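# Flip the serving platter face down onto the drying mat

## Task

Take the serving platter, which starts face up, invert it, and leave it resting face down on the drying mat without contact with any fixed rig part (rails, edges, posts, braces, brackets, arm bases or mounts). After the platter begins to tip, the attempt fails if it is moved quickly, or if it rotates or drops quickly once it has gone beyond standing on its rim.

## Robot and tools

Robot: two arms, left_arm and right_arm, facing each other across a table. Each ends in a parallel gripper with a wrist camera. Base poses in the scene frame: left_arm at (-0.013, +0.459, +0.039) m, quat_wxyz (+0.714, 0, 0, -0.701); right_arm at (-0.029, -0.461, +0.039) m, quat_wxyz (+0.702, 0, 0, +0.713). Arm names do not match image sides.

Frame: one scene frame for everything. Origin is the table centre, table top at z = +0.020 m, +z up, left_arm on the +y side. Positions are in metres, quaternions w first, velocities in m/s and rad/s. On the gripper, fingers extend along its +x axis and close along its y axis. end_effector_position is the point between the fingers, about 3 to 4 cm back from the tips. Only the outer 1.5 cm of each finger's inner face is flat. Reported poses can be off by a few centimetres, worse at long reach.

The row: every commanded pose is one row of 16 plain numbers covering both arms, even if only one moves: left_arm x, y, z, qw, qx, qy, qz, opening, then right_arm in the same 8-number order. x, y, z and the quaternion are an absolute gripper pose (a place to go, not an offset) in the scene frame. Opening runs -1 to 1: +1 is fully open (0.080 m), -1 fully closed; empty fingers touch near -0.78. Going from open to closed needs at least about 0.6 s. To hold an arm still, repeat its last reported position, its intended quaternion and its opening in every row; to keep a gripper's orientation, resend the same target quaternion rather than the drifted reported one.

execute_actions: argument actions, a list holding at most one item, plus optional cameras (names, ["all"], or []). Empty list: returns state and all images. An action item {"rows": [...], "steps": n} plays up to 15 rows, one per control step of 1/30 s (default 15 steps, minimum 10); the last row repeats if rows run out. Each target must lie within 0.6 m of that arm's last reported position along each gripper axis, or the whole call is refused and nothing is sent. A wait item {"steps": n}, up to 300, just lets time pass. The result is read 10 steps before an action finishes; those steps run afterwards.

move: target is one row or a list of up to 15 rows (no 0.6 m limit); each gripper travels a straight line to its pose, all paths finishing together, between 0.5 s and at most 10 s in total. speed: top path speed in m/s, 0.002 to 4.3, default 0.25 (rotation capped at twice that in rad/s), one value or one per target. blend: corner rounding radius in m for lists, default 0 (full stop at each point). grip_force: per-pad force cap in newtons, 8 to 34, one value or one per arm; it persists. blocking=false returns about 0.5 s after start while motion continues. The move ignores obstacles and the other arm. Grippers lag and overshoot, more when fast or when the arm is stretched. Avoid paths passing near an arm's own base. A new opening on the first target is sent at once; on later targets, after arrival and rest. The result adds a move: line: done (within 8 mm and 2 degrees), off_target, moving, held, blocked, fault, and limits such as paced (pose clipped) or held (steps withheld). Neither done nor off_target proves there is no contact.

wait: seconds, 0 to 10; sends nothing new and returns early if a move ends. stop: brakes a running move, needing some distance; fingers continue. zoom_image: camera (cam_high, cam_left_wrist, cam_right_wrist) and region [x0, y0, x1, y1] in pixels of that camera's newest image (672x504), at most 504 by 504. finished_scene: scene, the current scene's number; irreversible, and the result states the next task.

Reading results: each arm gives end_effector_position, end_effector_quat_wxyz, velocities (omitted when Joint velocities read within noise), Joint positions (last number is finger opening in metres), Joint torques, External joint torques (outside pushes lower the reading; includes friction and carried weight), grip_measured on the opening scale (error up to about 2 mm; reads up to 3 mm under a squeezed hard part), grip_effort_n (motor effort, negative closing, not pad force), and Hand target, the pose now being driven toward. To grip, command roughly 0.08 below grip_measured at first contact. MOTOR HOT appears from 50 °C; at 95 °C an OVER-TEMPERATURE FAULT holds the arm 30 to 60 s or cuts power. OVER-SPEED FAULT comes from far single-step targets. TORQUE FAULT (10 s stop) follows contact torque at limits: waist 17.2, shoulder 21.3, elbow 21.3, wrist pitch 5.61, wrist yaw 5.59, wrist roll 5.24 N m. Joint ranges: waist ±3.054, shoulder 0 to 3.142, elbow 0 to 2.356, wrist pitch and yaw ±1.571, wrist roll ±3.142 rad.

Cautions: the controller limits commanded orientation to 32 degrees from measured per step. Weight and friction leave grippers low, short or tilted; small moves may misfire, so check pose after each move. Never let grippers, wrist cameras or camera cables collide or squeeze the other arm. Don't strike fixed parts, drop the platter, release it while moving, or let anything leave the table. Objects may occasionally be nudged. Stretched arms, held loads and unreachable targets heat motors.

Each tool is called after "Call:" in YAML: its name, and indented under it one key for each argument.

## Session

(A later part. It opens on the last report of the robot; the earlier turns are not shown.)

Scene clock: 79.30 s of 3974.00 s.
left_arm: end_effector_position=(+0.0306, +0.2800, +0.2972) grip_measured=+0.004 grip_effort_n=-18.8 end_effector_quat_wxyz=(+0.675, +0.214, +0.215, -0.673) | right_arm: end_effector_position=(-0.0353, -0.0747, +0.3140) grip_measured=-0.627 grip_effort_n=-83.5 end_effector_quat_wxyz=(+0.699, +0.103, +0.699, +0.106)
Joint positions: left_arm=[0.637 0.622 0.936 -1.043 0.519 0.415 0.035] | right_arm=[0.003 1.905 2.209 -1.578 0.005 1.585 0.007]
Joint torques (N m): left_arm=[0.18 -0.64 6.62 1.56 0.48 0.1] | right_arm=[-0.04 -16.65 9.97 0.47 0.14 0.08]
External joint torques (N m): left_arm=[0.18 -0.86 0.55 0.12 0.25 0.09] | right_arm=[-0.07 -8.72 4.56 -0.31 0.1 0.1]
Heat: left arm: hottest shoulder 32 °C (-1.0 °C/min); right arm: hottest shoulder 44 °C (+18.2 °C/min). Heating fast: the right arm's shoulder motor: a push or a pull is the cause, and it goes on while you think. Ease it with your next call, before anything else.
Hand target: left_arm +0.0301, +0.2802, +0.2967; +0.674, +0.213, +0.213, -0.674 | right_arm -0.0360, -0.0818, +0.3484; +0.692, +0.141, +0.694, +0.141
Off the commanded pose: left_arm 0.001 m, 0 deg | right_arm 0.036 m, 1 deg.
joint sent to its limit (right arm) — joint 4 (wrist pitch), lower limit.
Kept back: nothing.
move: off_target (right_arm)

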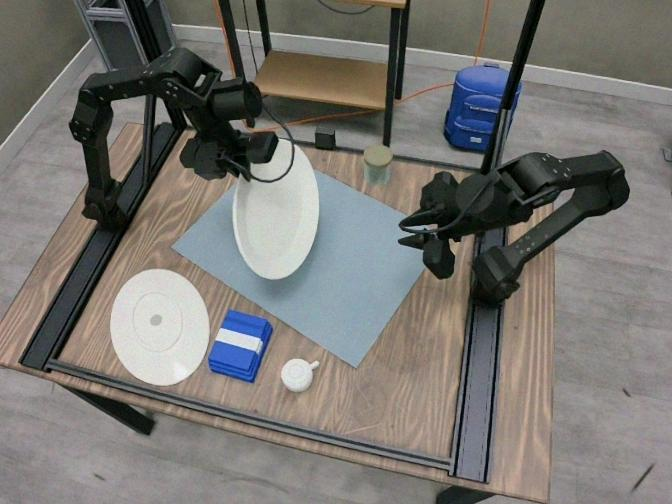

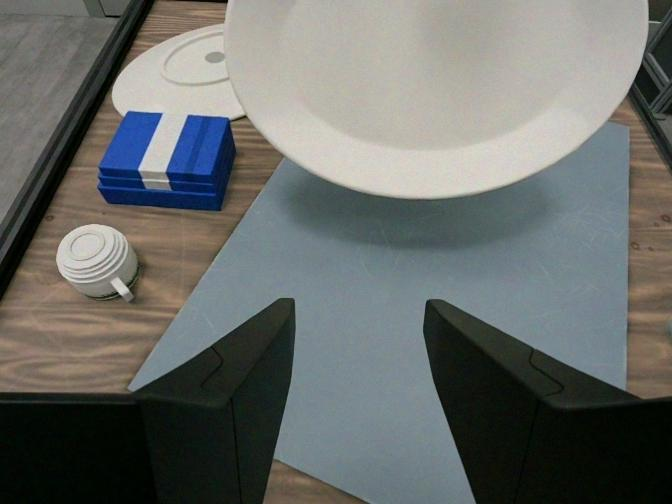

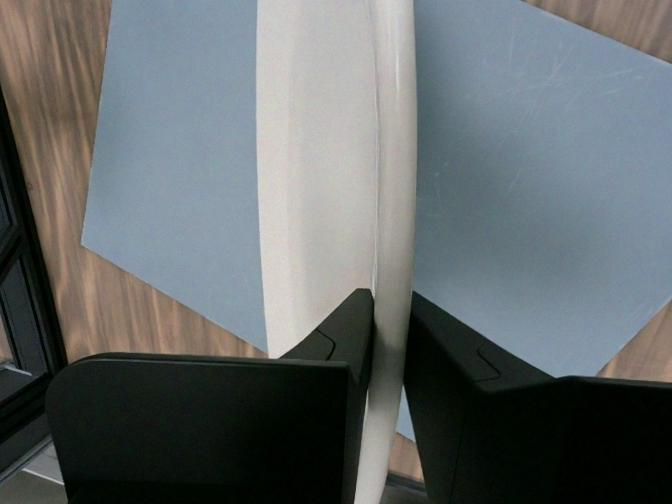

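Call:
move:
  target: [0.0301, 0.2802, 0.2967, 0.674, 0.213, 0.213, -0.674, 0.0, -0.036, -0.145, 0.335, 0.707, 0.012, 0.707, 0.012, -0.8]
  cameras: ["all"]
  speed: 0.07

Scene clock: 83.50 s of 3974.00 s.
left_arm: end_effector_position=(+0.0306, +0.2800, +0.2972) grip_measured=+0.004 grip_effort_n=-18.8 end_effector_quat_wxyz=(+0.675, +0.214, +0.215, -0.673) | right_arm: end_effector_position=(-0.0344, -0.1363, +0.3127) grip_measured=-0.627 grip_effort_n=-83.5 end_effector_quat_wxyz=(+0.702, +0.086, +0.701, +0.087)
Joint positions: left_arm=[0.637 0.622 0.936 -1.043 0.519 0.415 0.035] | right_arm=[0.003 1.682 1.935 -1.578 0.005 1.587 0.007]
Joint torques (N m): left_arm=[0.18 -0.65 6.62 1.57 0.48 0.1] | right_arm=[0.2 -14.58 6.33 0.4 -0.04 0.14]
External joint torques (N m): left_arm=[0.18 -0.87 0.49 0.09 0.25 0.09] | right_arm=[0.19 -8.2 0.82 -0.32 -0.09 0.15]
Heat: left arm: hottest shoulder 32 °C (-1.0 °C/min); right arm: hottest shoulder 46 °C (+20.2 °C/min). Heating fast: the right arm's shoulder motor: a push or a pull is the cause, and it goes on while you think. Ease it with your next call, before anything else.
Hand target: left_arm +0.0301, +0.2802, +0.2967; +0.674, +0.213, +0.213, -0.674 | right_arm -0.0359, -0.1451, +0.3337; +0.697, +0.111, +0.700, +0.112
Off the commanded pose: left_arm 0.001 m, 0 deg | right_arm 0.024 m, 12 deg.
joint sent to its limit (right arm) — joint 4 (wrist pitch), lower limit.
Kept back: nothing.
move: off_target (right_arm)

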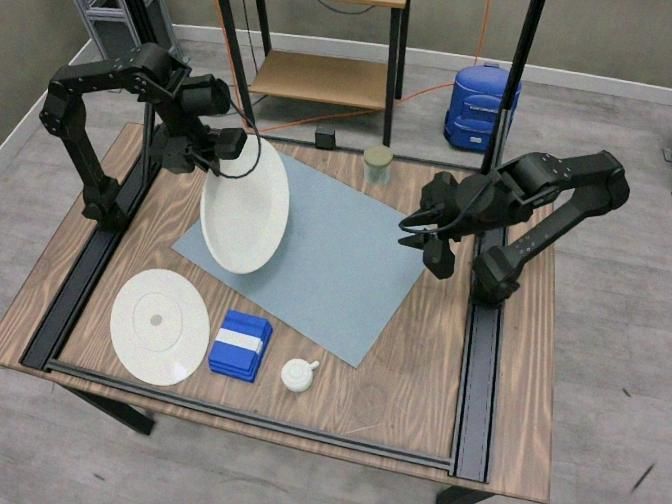

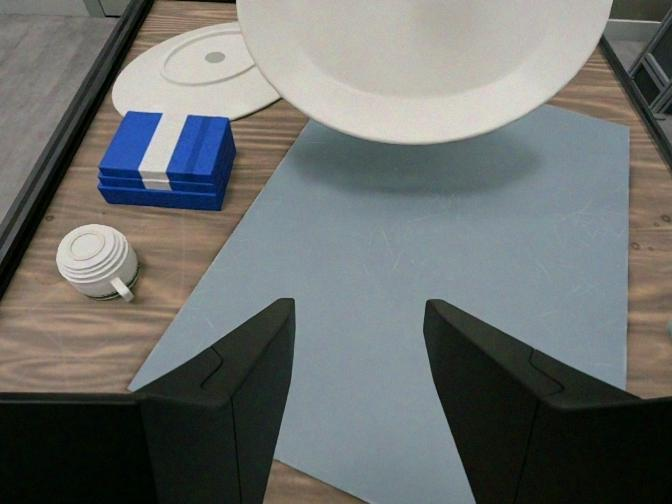

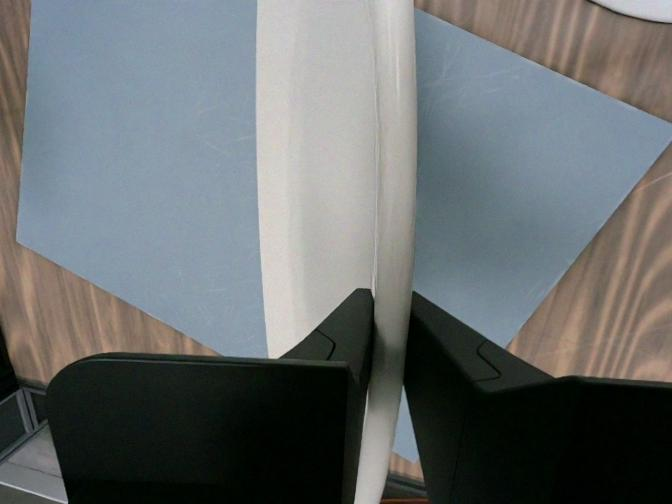

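Call:
move:
  target:
    - [0.0301, 0.2802, 0.2967, 0.674, 0.213, 0.213, -0.674, 0.0, -0.036, -0.14, 0.35, 0.7002, 0.0984, 0.7002, 0.0984, -0.8]
    - [0.0301, 0.2802, 0.2967, 0.674, 0.213, 0.213, -0.674, 0.0, -0.036, -0.14, 0.35, 0.6846, -0.177, 0.6092, 0.3589, -0.8]
  cameras: ["all"]
  speed: 0.12
  blend: 0.02

Scene clock: 88.73 s of 3974.00 s.
left_arm: end_effector_position=(+0.0306, +0.2800, +0.2972) grip_measured=+0.004 grip_effort_n=-18.8 end_effector_quat_wxyz=(+0.675, +0.214, +0.215, -0.673) | right_arm: end_effector_position=(-0.0347, -0.1349, +0.3183) grip_measured=-0.627 grip_effort_n=-83.5 end_effector_quat_wxyz=(+0.685, -0.180, +0.611, +0.353)
Joint positions: left_arm=[0.637 0.622 0.936 -1.043 0.519 0.415 0.035] | right_arm=[0.006 1.681 1.954 -1.578 0.01 0.811 0.007]
Joint torques (N m): left_arm=[0.18 -0.64 6.61 1.57 0.49 0.1] | right_arm=[0.12 -14.39 10.1 0.51 -0.02 -0.11]
External joint torques (N m): left_arm=[0.19 -0.91 0.59 0.14 0.25 0.1] | right_arm=[0.12 -8.02 4.57 -0.27 -0.06 -0.1]
Heat: left arm: hottest shoulder 32 °C (-1.0 °C/min); right arm: hottest shoulder 46 °C (+19.1 °C/min).
Hand target: left_arm +0.0301, +0.2802, +0.2967; +0.674, +0.213, +0.213, -0.674 | right_arm -0.0359, -0.1414, +0.3484; +0.691, -0.146, +0.593, +0.386
Off the commanded pose: left_arm 0.001 m, 0 deg | right_arm 0.032 m, 1 deg.
joint sent to its limit (right arm) — joint 4 (wrist pitch), lower limit.
Kept back: nothing.
move: off_target (right_arm); blend cut to 0.0092 m at target 1

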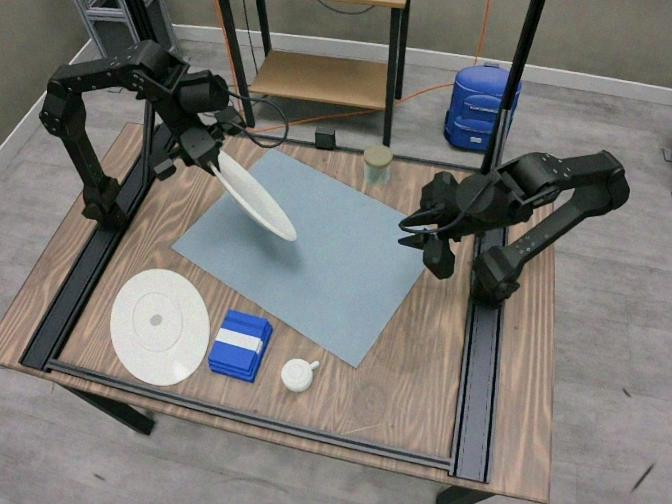

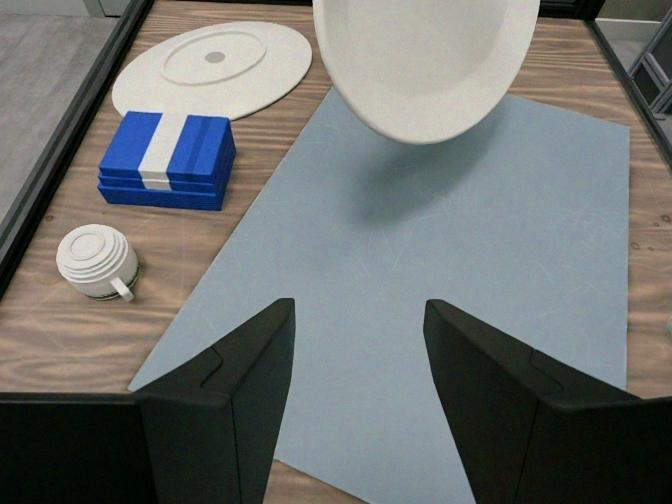

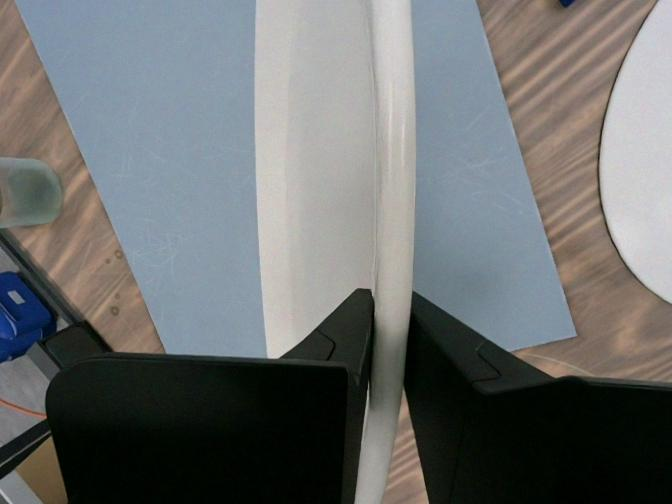

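Call:
move:
  target: [0.0301, 0.2802, 0.2967, 0.674, 0.213, 0.213, -0.674, 0.0, -0.036, -0.14, 0.35, 0.5647, -0.4255, 0.4255, 0.5647, -0.8]
  cameras: ["all"]
  speed: 0.12

Scene clock: 92.57 s of 3974.00 s.
left_arm: end_effector_position=(+0.0306, +0.2800, +0.2972) grip_measured=+0.004 grip_effort_n=-18.8 end_effector_quat_wxyz=(+0.675, +0.214, +0.215, -0.673) | right_arm: end_effector_position=(-0.0344, -0.1351, +0.3200) grip_measured=-0.627 grip_effort_n=-83.5 end_effector_quat_wxyz=(+0.566, -0.428, +0.428, +0.560)
Joint positions: left_arm=[0.637 0.622 0.936 -1.043 0.519 0.415 0.035] | right_arm=[0.006 1.678 1.957 -1.578 0.012 0.025 0.007]
Joint torques (N m): left_arm=[0.17 -0.64 6.62 1.57 0.48 0.09] | right_arm=[0.17 -14.15 9.93 0.5 -0.05 -0.04]
External joint torques (N m): left_arm=[0.19 -0.87 0.51 0.11 0.24 0.09] | right_arm=[0.14 -7.68 4.36 -0.29 -0.05 -0.04]
Motor temperatures (°C): left_arm=[30 32 30 29 26 31] | right_arm=[28 48 37 31 31 27]
Heat: left arm: hottest shoulder 32 °C (-1.0 °C/min); right arm: hottest shoulder 48 °C (+21.2 °C/min).
Hand target: left_arm +0.0301, +0.2802, +0.2967; +0.674, +0.213, +0.213, -0.674 | right_arm -0.0358, -0.1413, +0.3485; +0.583, -0.400, +0.400, +0.584
Off the commanded pose: left_arm 0.001 m, 0 deg | right_arm 0.030 m, 1 deg.
joint sent to its limit (right arm) — joint 4 (wrist pitch), lower limit.
Kept back: nothing.
move: off_target (right_arm)

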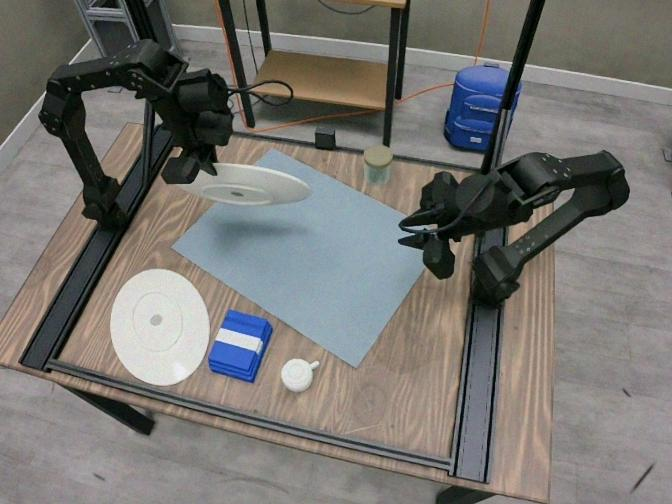

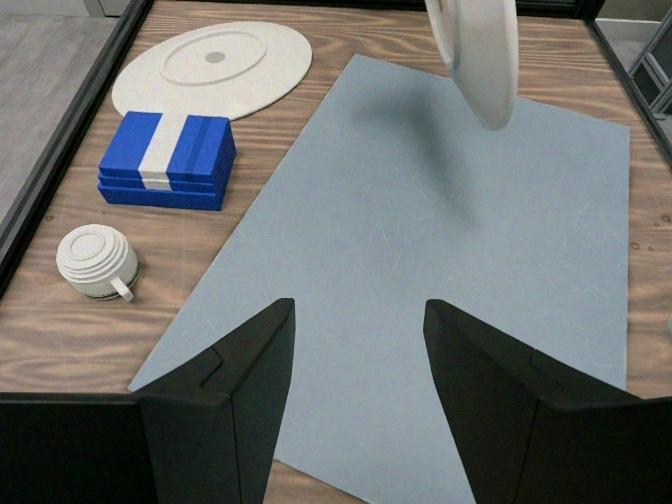

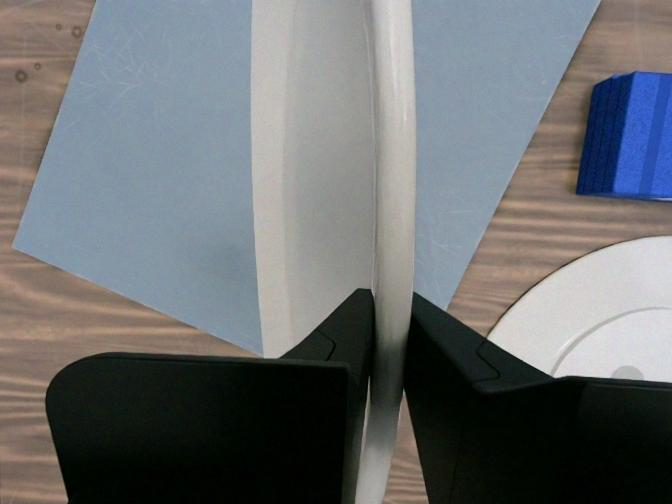

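Call:
move:
  target: [0.0301, 0.2802, 0.2967, 0.674, 0.213, 0.213, -0.674, 0.0, -0.036, -0.14, 0.355, 0.0984, -0.7002, -0.0984, 0.7002, -0.8]
  cameras: ["all"]
  speed: 0.1

Scene clock: 101.13 s of 3974.00 s.
left_arm: end_effector_position=(+0.0306, +0.2800, +0.2972) grip_measured=+0.004 grip_effort_n=-18.8 end_effector_quat_wxyz=(+0.675, +0.214, +0.215, -0.673) | right_arm: end_effector_position=(-0.0358, -0.1343, +0.3257) grip_measured=-0.627 grip_effort_n=-83.5 end_effector_quat_wxyz=(+0.106, -0.697, -0.100, +0.702)
Joint positions: left_arm=[0.637 0.622 0.936 -1.043 0.519 0.415 0.035] | right_arm=[0.006 1.675 1.974 -1.578 0.001 -1.541 0.007]
Joint torques (N m): left_arm=[0.18 -0.64 6.6 1.57 0.49 0.1] | right_arm=[0.35 -13.84 9.46 0.46 0.17 -0.12]
External joint torques (N m): left_arm=[0.18 -0.93 0.53 0.11 0.25 0.1] | right_arm=[0.34 -7.51 3.98 -0.31 0.23 -0.13]
Heat: left arm: hottest shoulder 32 °C (-1.0 °C/min); right arm: hottest shoulder 47 °C (+18.3 °C/min).
Hand target: left_arm +0.0301, +0.2802, +0.2967; +0.674, +0.213, +0.213, -0.674 | right_arm -0.0360, -0.1412, +0.3536; -0.136, +0.693, +0.136, -0.695
Off the commanded pose: left_arm 0.001 m, 0 deg | right_arm 0.030 m, 1 deg.
joint sent to its limit (right arm) — joint 4 (wrist pitch), lower limit.
Kept back: nothing.
move: off_target (right_arm)

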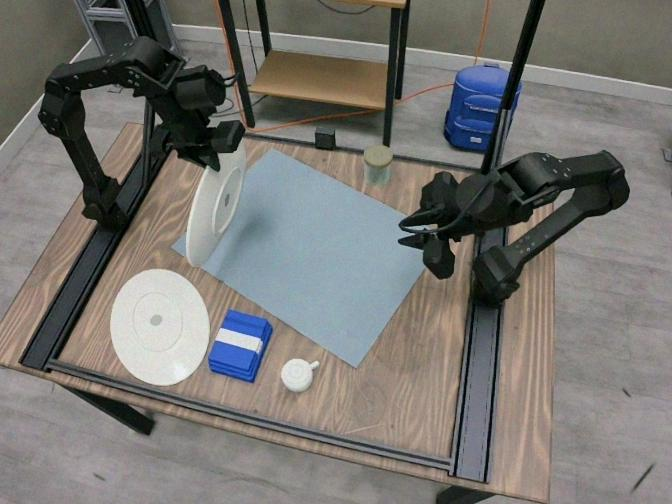

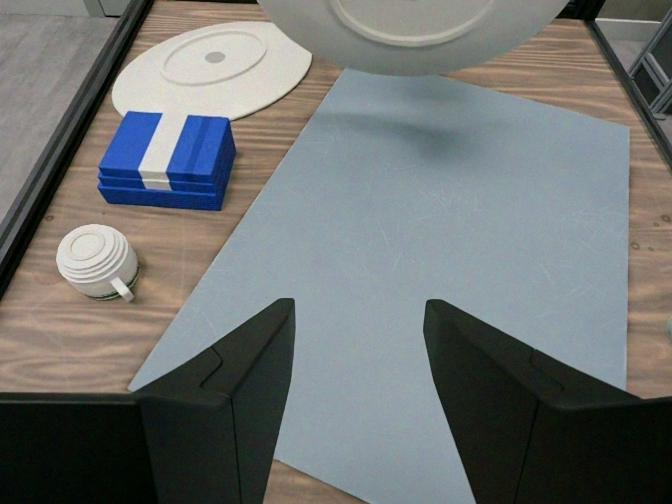

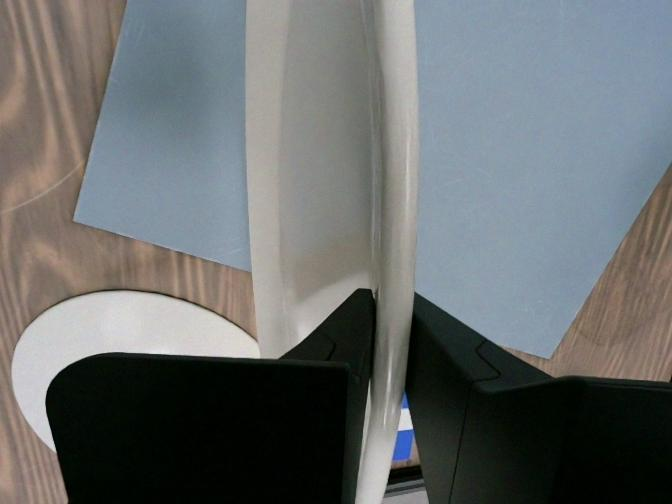

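Call:
move:
  target: [0.0301, 0.2802, 0.2967, 0.674, 0.213, 0.213, -0.674, 0.0, -0.036, 0.055, 0.315, 0.2989, -0.6409, -0.2989, 0.6409, -0.8]
  cameras: ["all"]
  speed: 0.08

Scene clock: 106.00 s of 3974.00 s.
left_arm: end_effector_position=(+0.0306, +0.2800, +0.2972) grip_measured=+0.004 grip_effort_n=-18.8 end_effector_quat_wxyz=(+0.675, +0.214, +0.215, -0.673) | right_arm: end_effector_position=(-0.0383, +0.0510, +0.2771) grip_measured=-0.627 grip_effort_n=-83.5 end_effector_quat_wxyz=(+0.264, -0.654, -0.264, +0.658)
Joint positions: left_arm=[0.637 0.622 0.936 -1.043 0.519 0.415 0.035] | right_arm=[0.005 1.929 1.866 -0.744 0.009 -1.554 0.007]
Joint torques (N m): left_arm=[0.18 -0.65 6.62 1.57 0.49 0.1] | right_arm=[-0.4 -16.74 8.77 3.51 0.14 -0.16]
External joint torques (N m): left_arm=[0.19 -0.89 0.52 0.11 0.25 0.09] | right_arm=[-0.34 -7.2 1.96 2.11 0.17 -0.2]
Heat: left arm: hottest shoulder 32 °C (+0.0 °C/min); right arm: hottest shoulder 48 °C (+19.0 °C/min).
Hand target: left_arm +0.0301, +0.2802, +0.2967; +0.674, +0.213, +0.213, -0.674 | right_arm -0.0359, +0.0529, +0.3149; -0.299, +0.641, +0.299, -0.641
Off the commanded pose: left_arm 0.001 m, 0 deg | right_arm 0.038 m, 6 deg.
Kept back: nothing.
move: off_target (right_arm)

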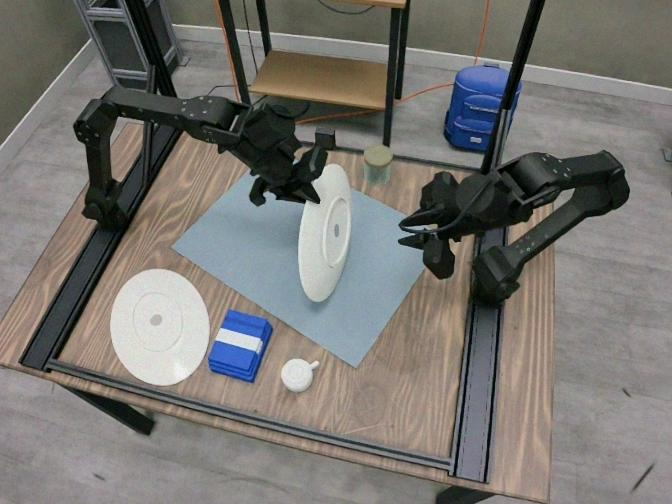

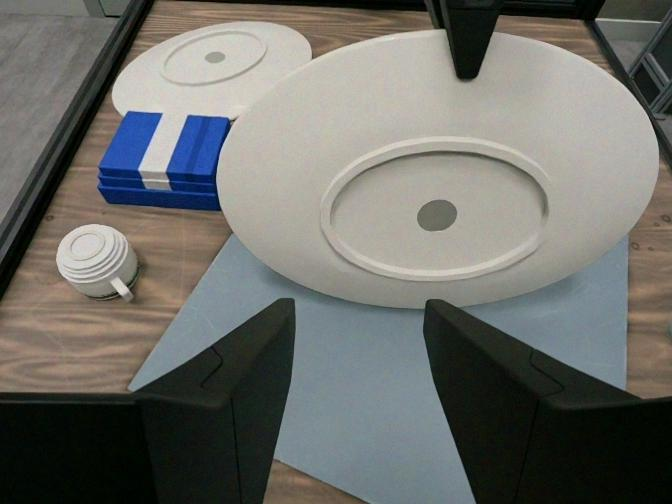

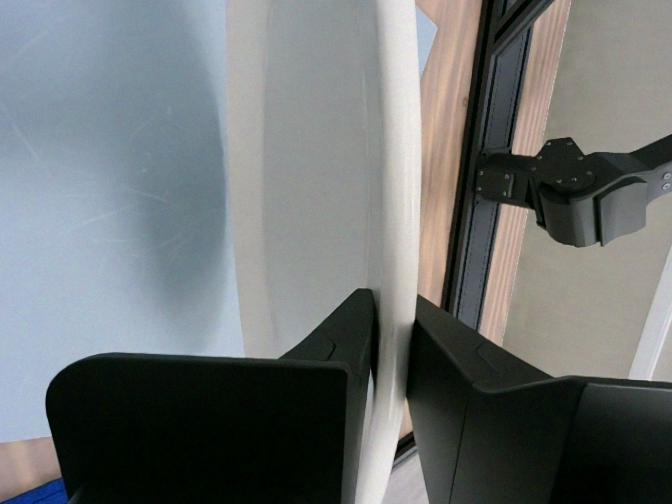

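Call:
move:
  target: [0.0301, 0.2802, 0.2967, 0.674, 0.213, 0.213, -0.674, 0.0, -0.036, -0.02, 0.235, 0.4305, -0.561, -0.4305, 0.561, -0.8]
  cameras: ["all"]
  speed: 0.06

Scene clock: 110.30 s of 3974.00 s.
left_arm: end_effector_position=(+0.0306, +0.2800, +0.2972) grip_measured=+0.004 grip_effort_n=-18.8 end_effector_quat_wxyz=(+0.675, +0.214, +0.215, -0.673) | right_arm: end_effector_position=(-0.0367, -0.0243, +0.2056) grip_measured=-0.627 grip_effort_n=-83.5 end_effector_quat_wxyz=(+0.405, -0.577, -0.404, +0.583)
Joint positions: left_arm=[0.637 0.622 0.936 -1.043 0.519 0.415 0.035] | right_arm=[0.007 1.544 0.783 0.409 0.016 -1.558 0.007]
Joint torques (N m): left_arm=[0.18 -0.64 6.61 1.57 0.48 0.1] | right_arm=[0.11 -11.63 7.26 3.93 0.25 -0.15]
External joint torques (N m): left_arm=[0.18 -0.88 0.51 0.1 0.25 0.1] | right_arm=[0.08 -5.32 0.74 2.22 0.27 -0.2]
Motor temperatures (°C): left_arm=[30 32 30 29 26 31] | right_arm=[28 50 40 37 31 27]
Heat: left arm: hottest shoulder 32 °C (+0.0 °C/min); right arm: hottest shoulder 50 °C (+20.2 °C/min), its wrist pitch heating fast: 37 °C (+31.9 °C/min). Heating fast: the right arm's wrist pitch motor: a push or a pull is the cause, and it goes on while you think. Ease it with your next call, before anything else.
Hand target: left_arm +0.0301, +0.2802, +0.2967; +0.674, +0.213, +0.213, -0.674 | right_arm -0.0359, -0.0210, +0.2348; -0.431, +0.561, +0.430, -0.561
Off the commanded pose: left_arm 0.001 m, 0 deg | right_arm 0.030 m, 5 deg.
MOTOR HOT: joint 2 (shoulder) of the right arm reports 50 °C; the controller stops that arm at 95 °C. To cool a motor, set the load down, stop pushing, or move to a pose that needs little force.
Kept back: nothing.
move: off_target (right_arm)

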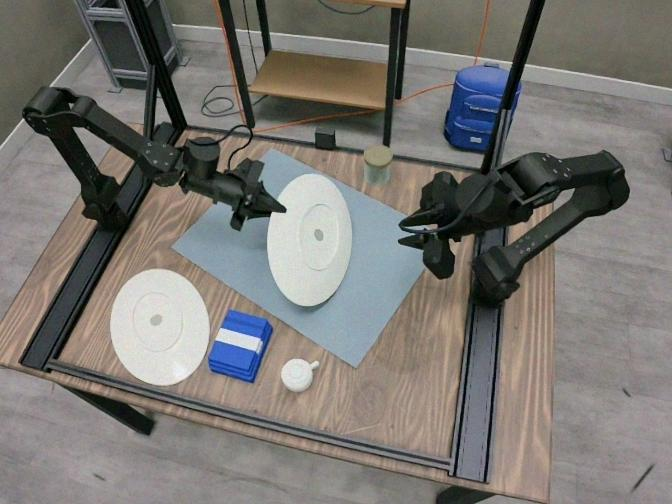

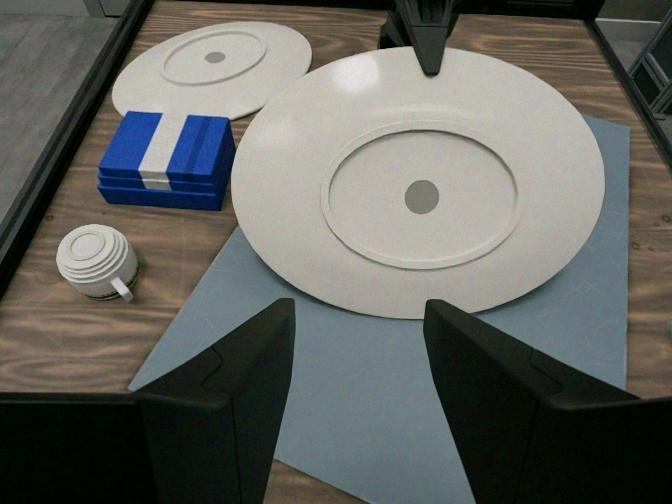

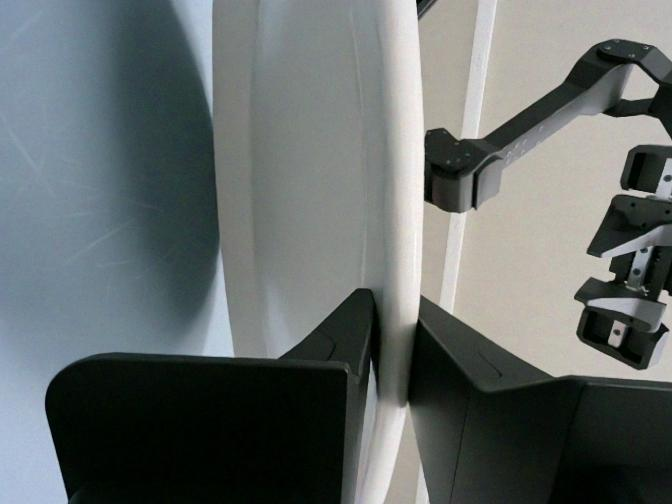

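Call:
move:
  target: [0.0301, 0.2802, 0.2967, 0.674, 0.213, 0.213, -0.674, 0.0, -0.036, -0.058, 0.155, 0.5, -0.5, -0.5, 0.5, -0.8]
  cameras: ["all"]
  speed: 0.06

Scene clock: 113.03 s of 3974.00 s.
left_arm: end_effector_position=(+0.0306, +0.2800, +0.2972) grip_measured=+0.004 grip_effort_n=-18.8 end_effector_quat_wxyz=(+0.675, +0.214, +0.215, -0.673) | right_arm: end_effector_position=(-0.0375, -0.0635, +0.1405) grip_measured=-0.627 grip_effort_n=-83.5 end_effector_quat_wxyz=(+0.485, -0.510, -0.487, +0.517) end_effector_velocity=(+0.002, -0.002, -0.004) end_effector_angular_velocity=(-0.002, -0.007, +0.000)
Joint positions: left_arm=[0.637 0.622 0.936 -1.043 0.519 0.415 0.035] | right_arm=[0.013 1.892 0.388 1.449 0.019 -1.565 0.007]
Joint velocities: left_arm=[within noise] | right_arm=[-0.007 0.017 -0.007 0.022 -0.007 -0.007 0]
Joint torques (N m): left_arm=[0.18 -0.65 6.62 1.57 0.49 0.1] | right_arm=[-0.18 -8.25 4.77 3.19 0.31 -0.15]
External joint torques (N m): left_arm=[0.18 -0.9 0.57 0.12 0.26 0.1] | right_arm=[-0.17 -2.33 1.31 1.47 0.31 -0.2]
Heat: left arm: hottest shoulder 32 °C (+0.0 °C/min); right arm: hottest shoulder 49 °C (+18.3 °C/min), its wrist pitch heating fast: 39 °C (+43.5 °C/min). Heating fast: the right arm's wrist pitch motor: a push or a pull is the cause, and it goes on while you think. Ease it with your next call, before anything else.
Hand target: left_arm +0.0301, +0.2802, +0.2967; +0.674, +0.213, +0.213, -0.674 | right_arm -0.0360, -0.0584, +0.1549; +0.500, -0.500, -0.500, +0.500
Off the commanded pose: left_arm 0.001 m, 0 deg | right_arm 0.016 m, 3 deg.
MOTOR HOT: still on. Joint 2 (shoulder) of the right arm reports 49 °C.
Kept back: nothing.
move: off_target (right_arm)

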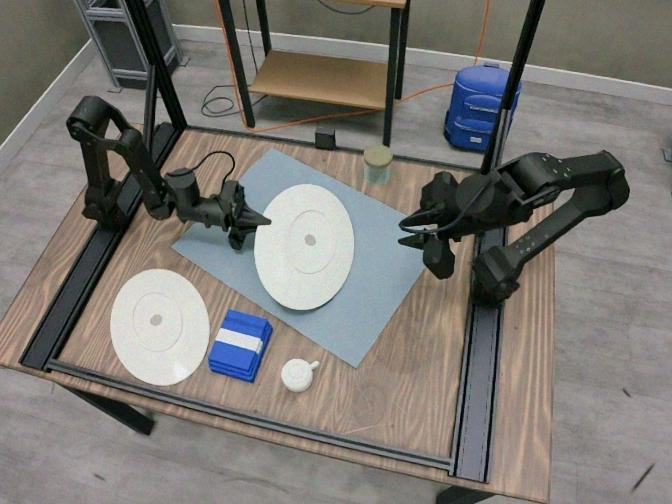

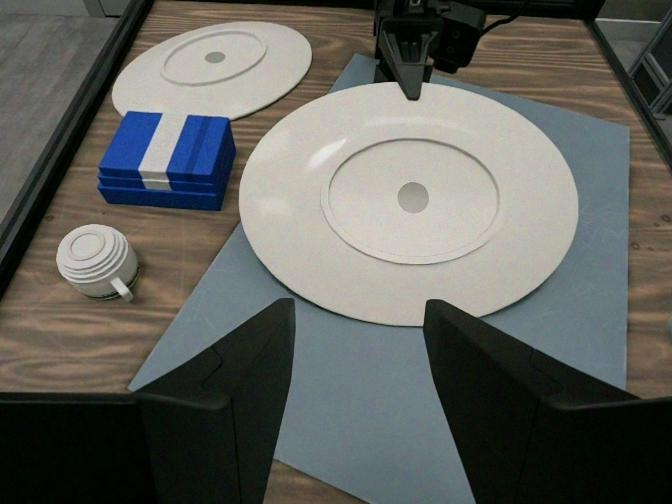

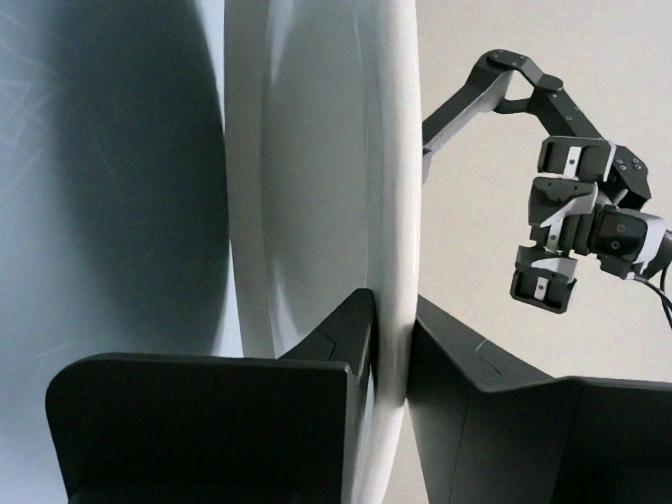

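Call:
move:
  target: [0.0301, 0.2802, 0.2967, 0.674, 0.213, 0.213, -0.674, 0.0, -0.036, -0.064, 0.126, 0.5, -0.5, -0.5, 0.5, -0.8]
  cameras: ["all"]
  speed: 0.05

Scene clock: 115.47 s of 3974.00 s.
left_arm: end_effector_position=(+0.0306, +0.2800, +0.2972) grip_measured=+0.004 grip_effort_n=-18.8 end_effector_quat_wxyz=(+0.675, +0.214, +0.215, -0.673) | right_arm: end_effector_position=(-0.0375, -0.0678, +0.1274) grip_measured=-0.627 grip_effort_n=-83.5 end_effector_quat_wxyz=(+0.487, -0.508, -0.489, +0.515)
Joint positions: left_arm=[0.637 0.622 0.936 -1.043 0.519 0.415 0.035] | right_arm=[0.013 1.979 0.369 1.562 0.019 -1.566 0.007]
Joint torques (N m): left_arm=[0.18 -0.64 6.61 1.57 0.48 0.09] | right_arm=[0 -5.61 3.91 1.51 0.28 -0.1]
External joint torques (N m): left_arm=[0.18 -0.89 0.54 0.11 0.25 0.09] | right_arm=[-0.01 0.37 1 -0.21 0.28 -0.16]
Heat: left arm: hottest shoulder 32 °C (+0.0 °C/min); right arm: hottest shoulder 48 °C (+16.1 °C/min), its wrist pitch heating fast: 41 °C (+52.3 °C/min). Heating fast: the right arm's wrist pitch motor: a push or a pull is the cause, and it goes on while you think. Ease it with your next call, before anything else.
Hand target: left_arm +0.0301, +0.2802, +0.2967; +0.674, +0.213, +0.213, -0.674 | right_arm -0.0359, -0.0640, +0.1263; +0.488, -0.512, -0.488, +0.511
Off the commanded pose: left_arm 0.001 m, 0 deg | right_arm 0.004 m, 3 deg.
MOTOR HOT: still on. Joint 2 (shoulder) of the right arm reports 48 °C.
joint sent to its limit (right arm) — joint 4 (wrist pitch), upper limit.
Kept back: nothing.
move: off_target (right_arm)

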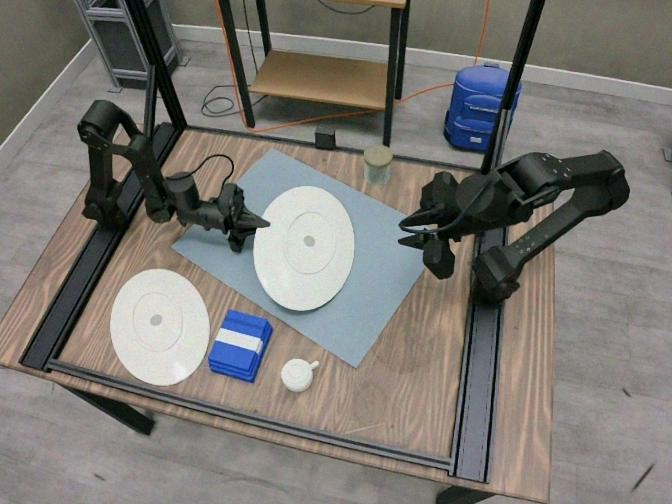

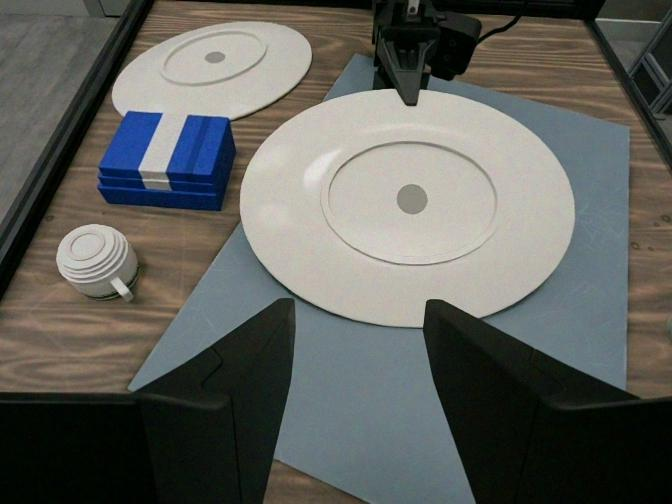

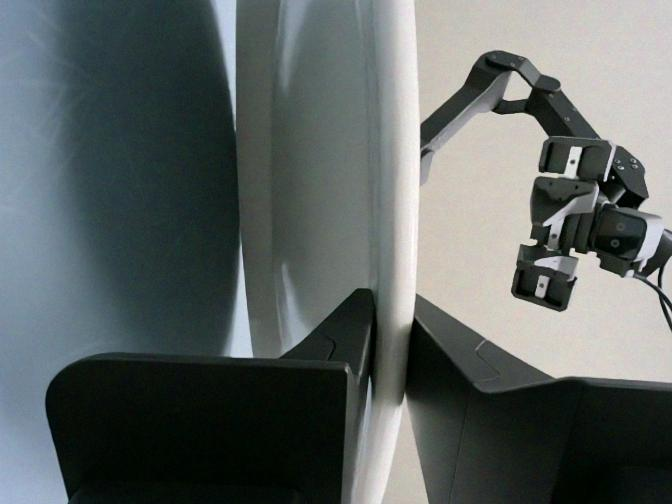

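Call:
move:
  target: [0.0301, 0.2802, 0.2967, 0.674, 0.213, 0.213, -0.674, 0.0, -0.036, -0.078, 0.108, 0.445, -0.5495, -0.445, 0.5495, -0.75]
  cameras: ["all"]
  speed: 0.04
  grip_force: 10

Call:
zoom_image:
  camera: "cam_right_wrist"
  region: [200, 200, 500, 504]

Scene clock: 119.00 s of 3974.00 s.
left_arm: end_effector_position=(+0.0306, +0.2800, +0.2972) grip_measured=+0.004 grip_effort_n=-18.8 end_effector_quat_wxyz=(+0.675, +0.214, +0.215, -0.673) | right_arm: end_effector_position=(-0.0375, -0.0766, +0.1093) grip_measured=-0.529 grip_effort_n=-36.0 end_effector_quat_wxyz=(+0.445, -0.545, -0.450, +0.550)
Joint positions: left_arm=[0.637 0.622 0.936 -1.043 0.519 0.415 0.035] | right_arm=[0.014 1.873 0.351 1.322 0.02 -1.566 0.011]
Joint torques (N m): left_arm=[0.19 -0.65 6.62 1.57 0.48 0.09] | right_arm=[-0.28 -7.48 2.08 0.88 0.28 0.09]
External joint torques (N m): left_arm=[0.19 -0.91 0.56 0.11 0.25 0.09] | right_arm=[-0.3 -1.81 -1.25 -0.84 0.3 0.04]
Heat: left arm: hottest shoulder 32 °C (+0.0 °C/min); right arm: hottest shoulder 46 °C (+13.0 °C/min), its wrist pitch heating fast: 40 °C (+30.0 °C/min). Heating fast: the right arm's wrist pitch motor: a push or a pull is the cause, and it goes on while you think. Ease it with your next call, before anything else.
Hand target: left_arm +0.0301, +0.2802, +0.2967; +0.674, +0.213, +0.213, -0.674 | right_arm -0.0361, -0.0780, +0.1080; -0.445, +0.549, +0.445, -0.550
Off the commanded pose: left_arm 0.001 m, 0 deg | right_arm 0.002 m, 1 deg.
MOTOR HOT: cleared for the motors of the right arm.
Kept back: nothing.
grip_force (N): 10, 10
move: done

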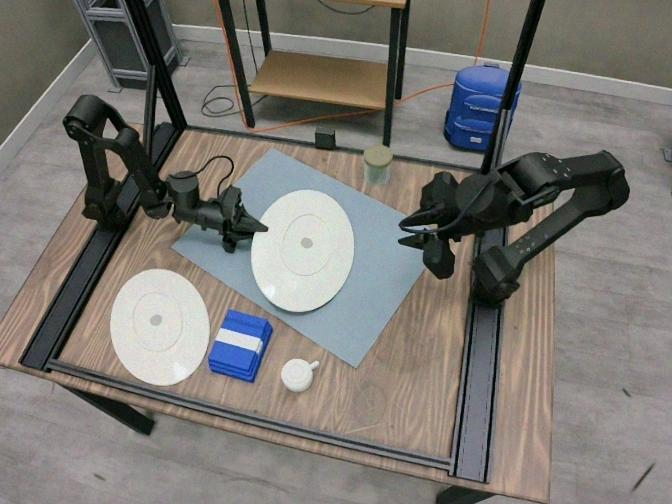

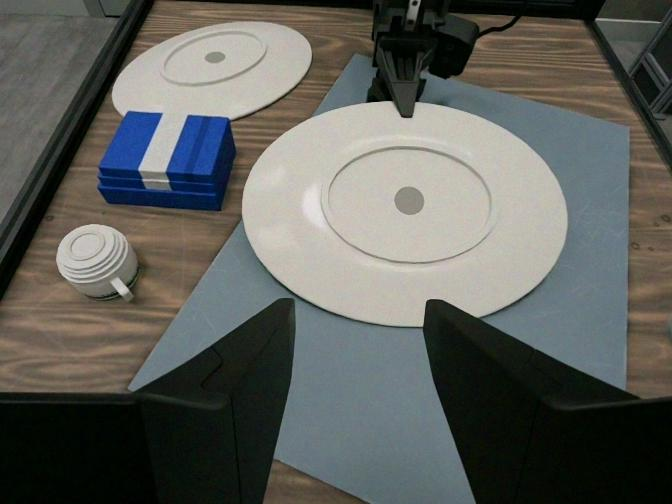

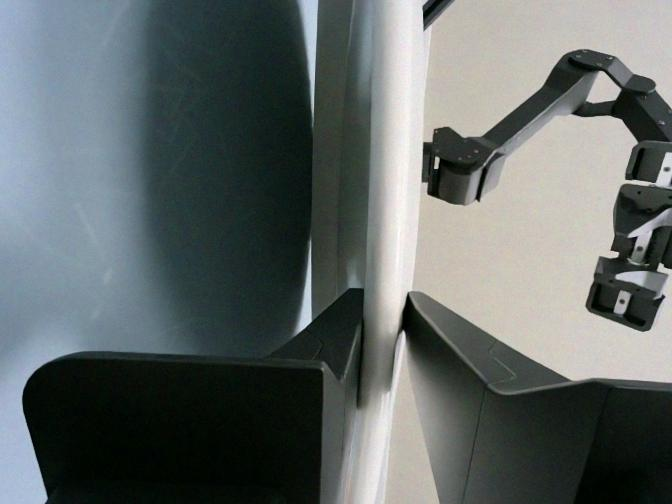

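Scaled by 1.658 from the camera's 672x504 image, which has a finer 960x720 frame.

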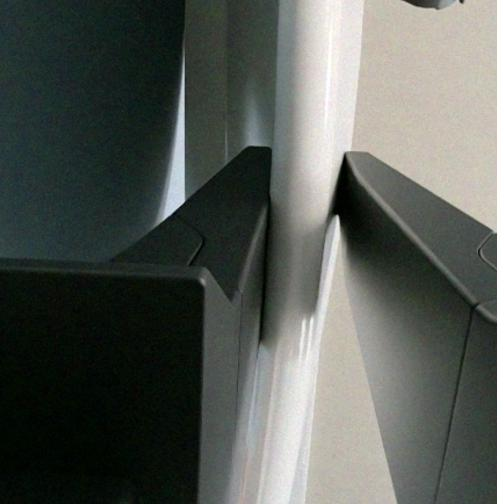

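Call:
move:
  target: [0.0301, 0.2802, 0.2967, 0.674, 0.213, 0.213, -0.674, 0.0, -0.036, -0.083, 0.091, 0.38, -0.5964, -0.38, 0.5964, -0.72]
  cameras: ["cam_high","cam_left_wrist","cam_right_wrist"]
  speed: 0.04
  grip_force: 9

Call:
zoom_image:
  camera: "cam_right_wrist"
  region: [200, 200, 500, 504]

Scene clock: 122.70 s of 3974.00 s.
left_arm: end_effector_position=(+0.0306, +0.2800, +0.2972) grip_measured=+0.004 grip_effort_n=-18.8 end_effector_quat_wxyz=(+0.675, +0.214, +0.215, -0.673) | right_arm: end_effector_position=(-0.0372, -0.0844, +0.0924) grip_measured=-0.355 grip_effort_n=-34.2 end_effector_quat_wxyz=(+0.381, -0.593, -0.385, +0.596)
Joint positions: left_arm=[0.637 0.622 0.936 -1.043 0.519 0.415 0.035] | right_arm=[0.014 1.711 0.4 0.885 0.02 -1.562 0.019]
Joint torques (N m): left_arm=[0.18 -0.64 6.61 1.57 0.48 0.1] | right_arm=[0 -6.23 4.76 0.54 0.2 0.2]
External joint torques (N m): left_arm=[0.18 -0.88 0.5 0.1 0.25 0.09] | right_arm=[-0.02 -0.69 0.32 -1.16 0.22 0.15]
Motor temperatures (°C): left_arm=[30 32 30 29 26 31] | right_arm=[28 45 37 38 31 27]
Heat: left arm: hottest shoulder 32 °C (+0.0 °C/min); right arm: hottest shoulder 45 °C (+11.1 °C/min).
Hand target: left_arm +0.0301, +0.2802, +0.2967; +0.674, +0.213, +0.213, -0.674 | right_arm -0.0360, -0.0830, +0.0910; -0.380, +0.596, +0.380, -0.596
Off the commanded pose: left_arm 0.001 m, 0 deg | right_arm 0.002 m, 1 deg.
Kept back: nothing.
grip_force (N): 9, 9
move: done

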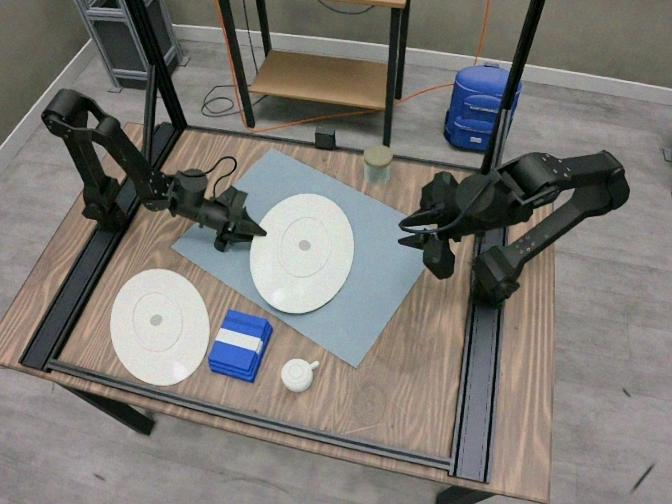

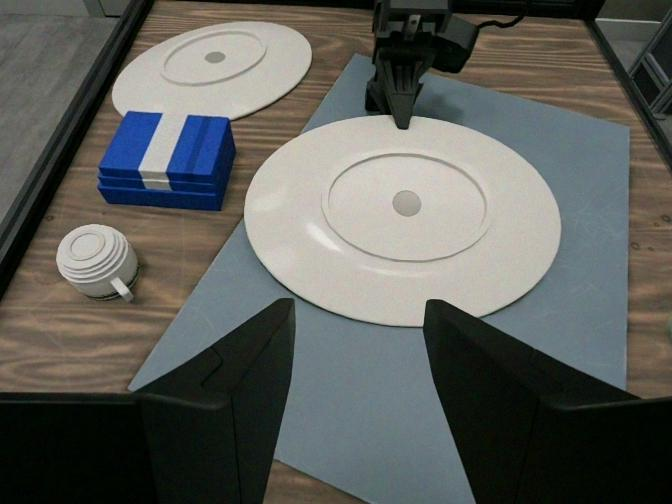

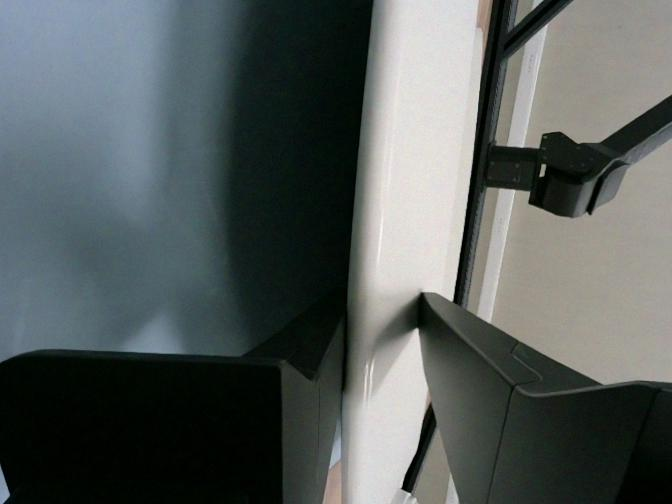

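Scaled by 1.658 from the camera's 672x504 image, which has a finer 960x720 frame.

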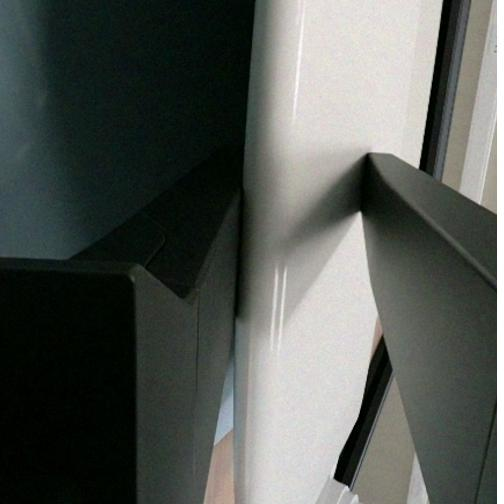

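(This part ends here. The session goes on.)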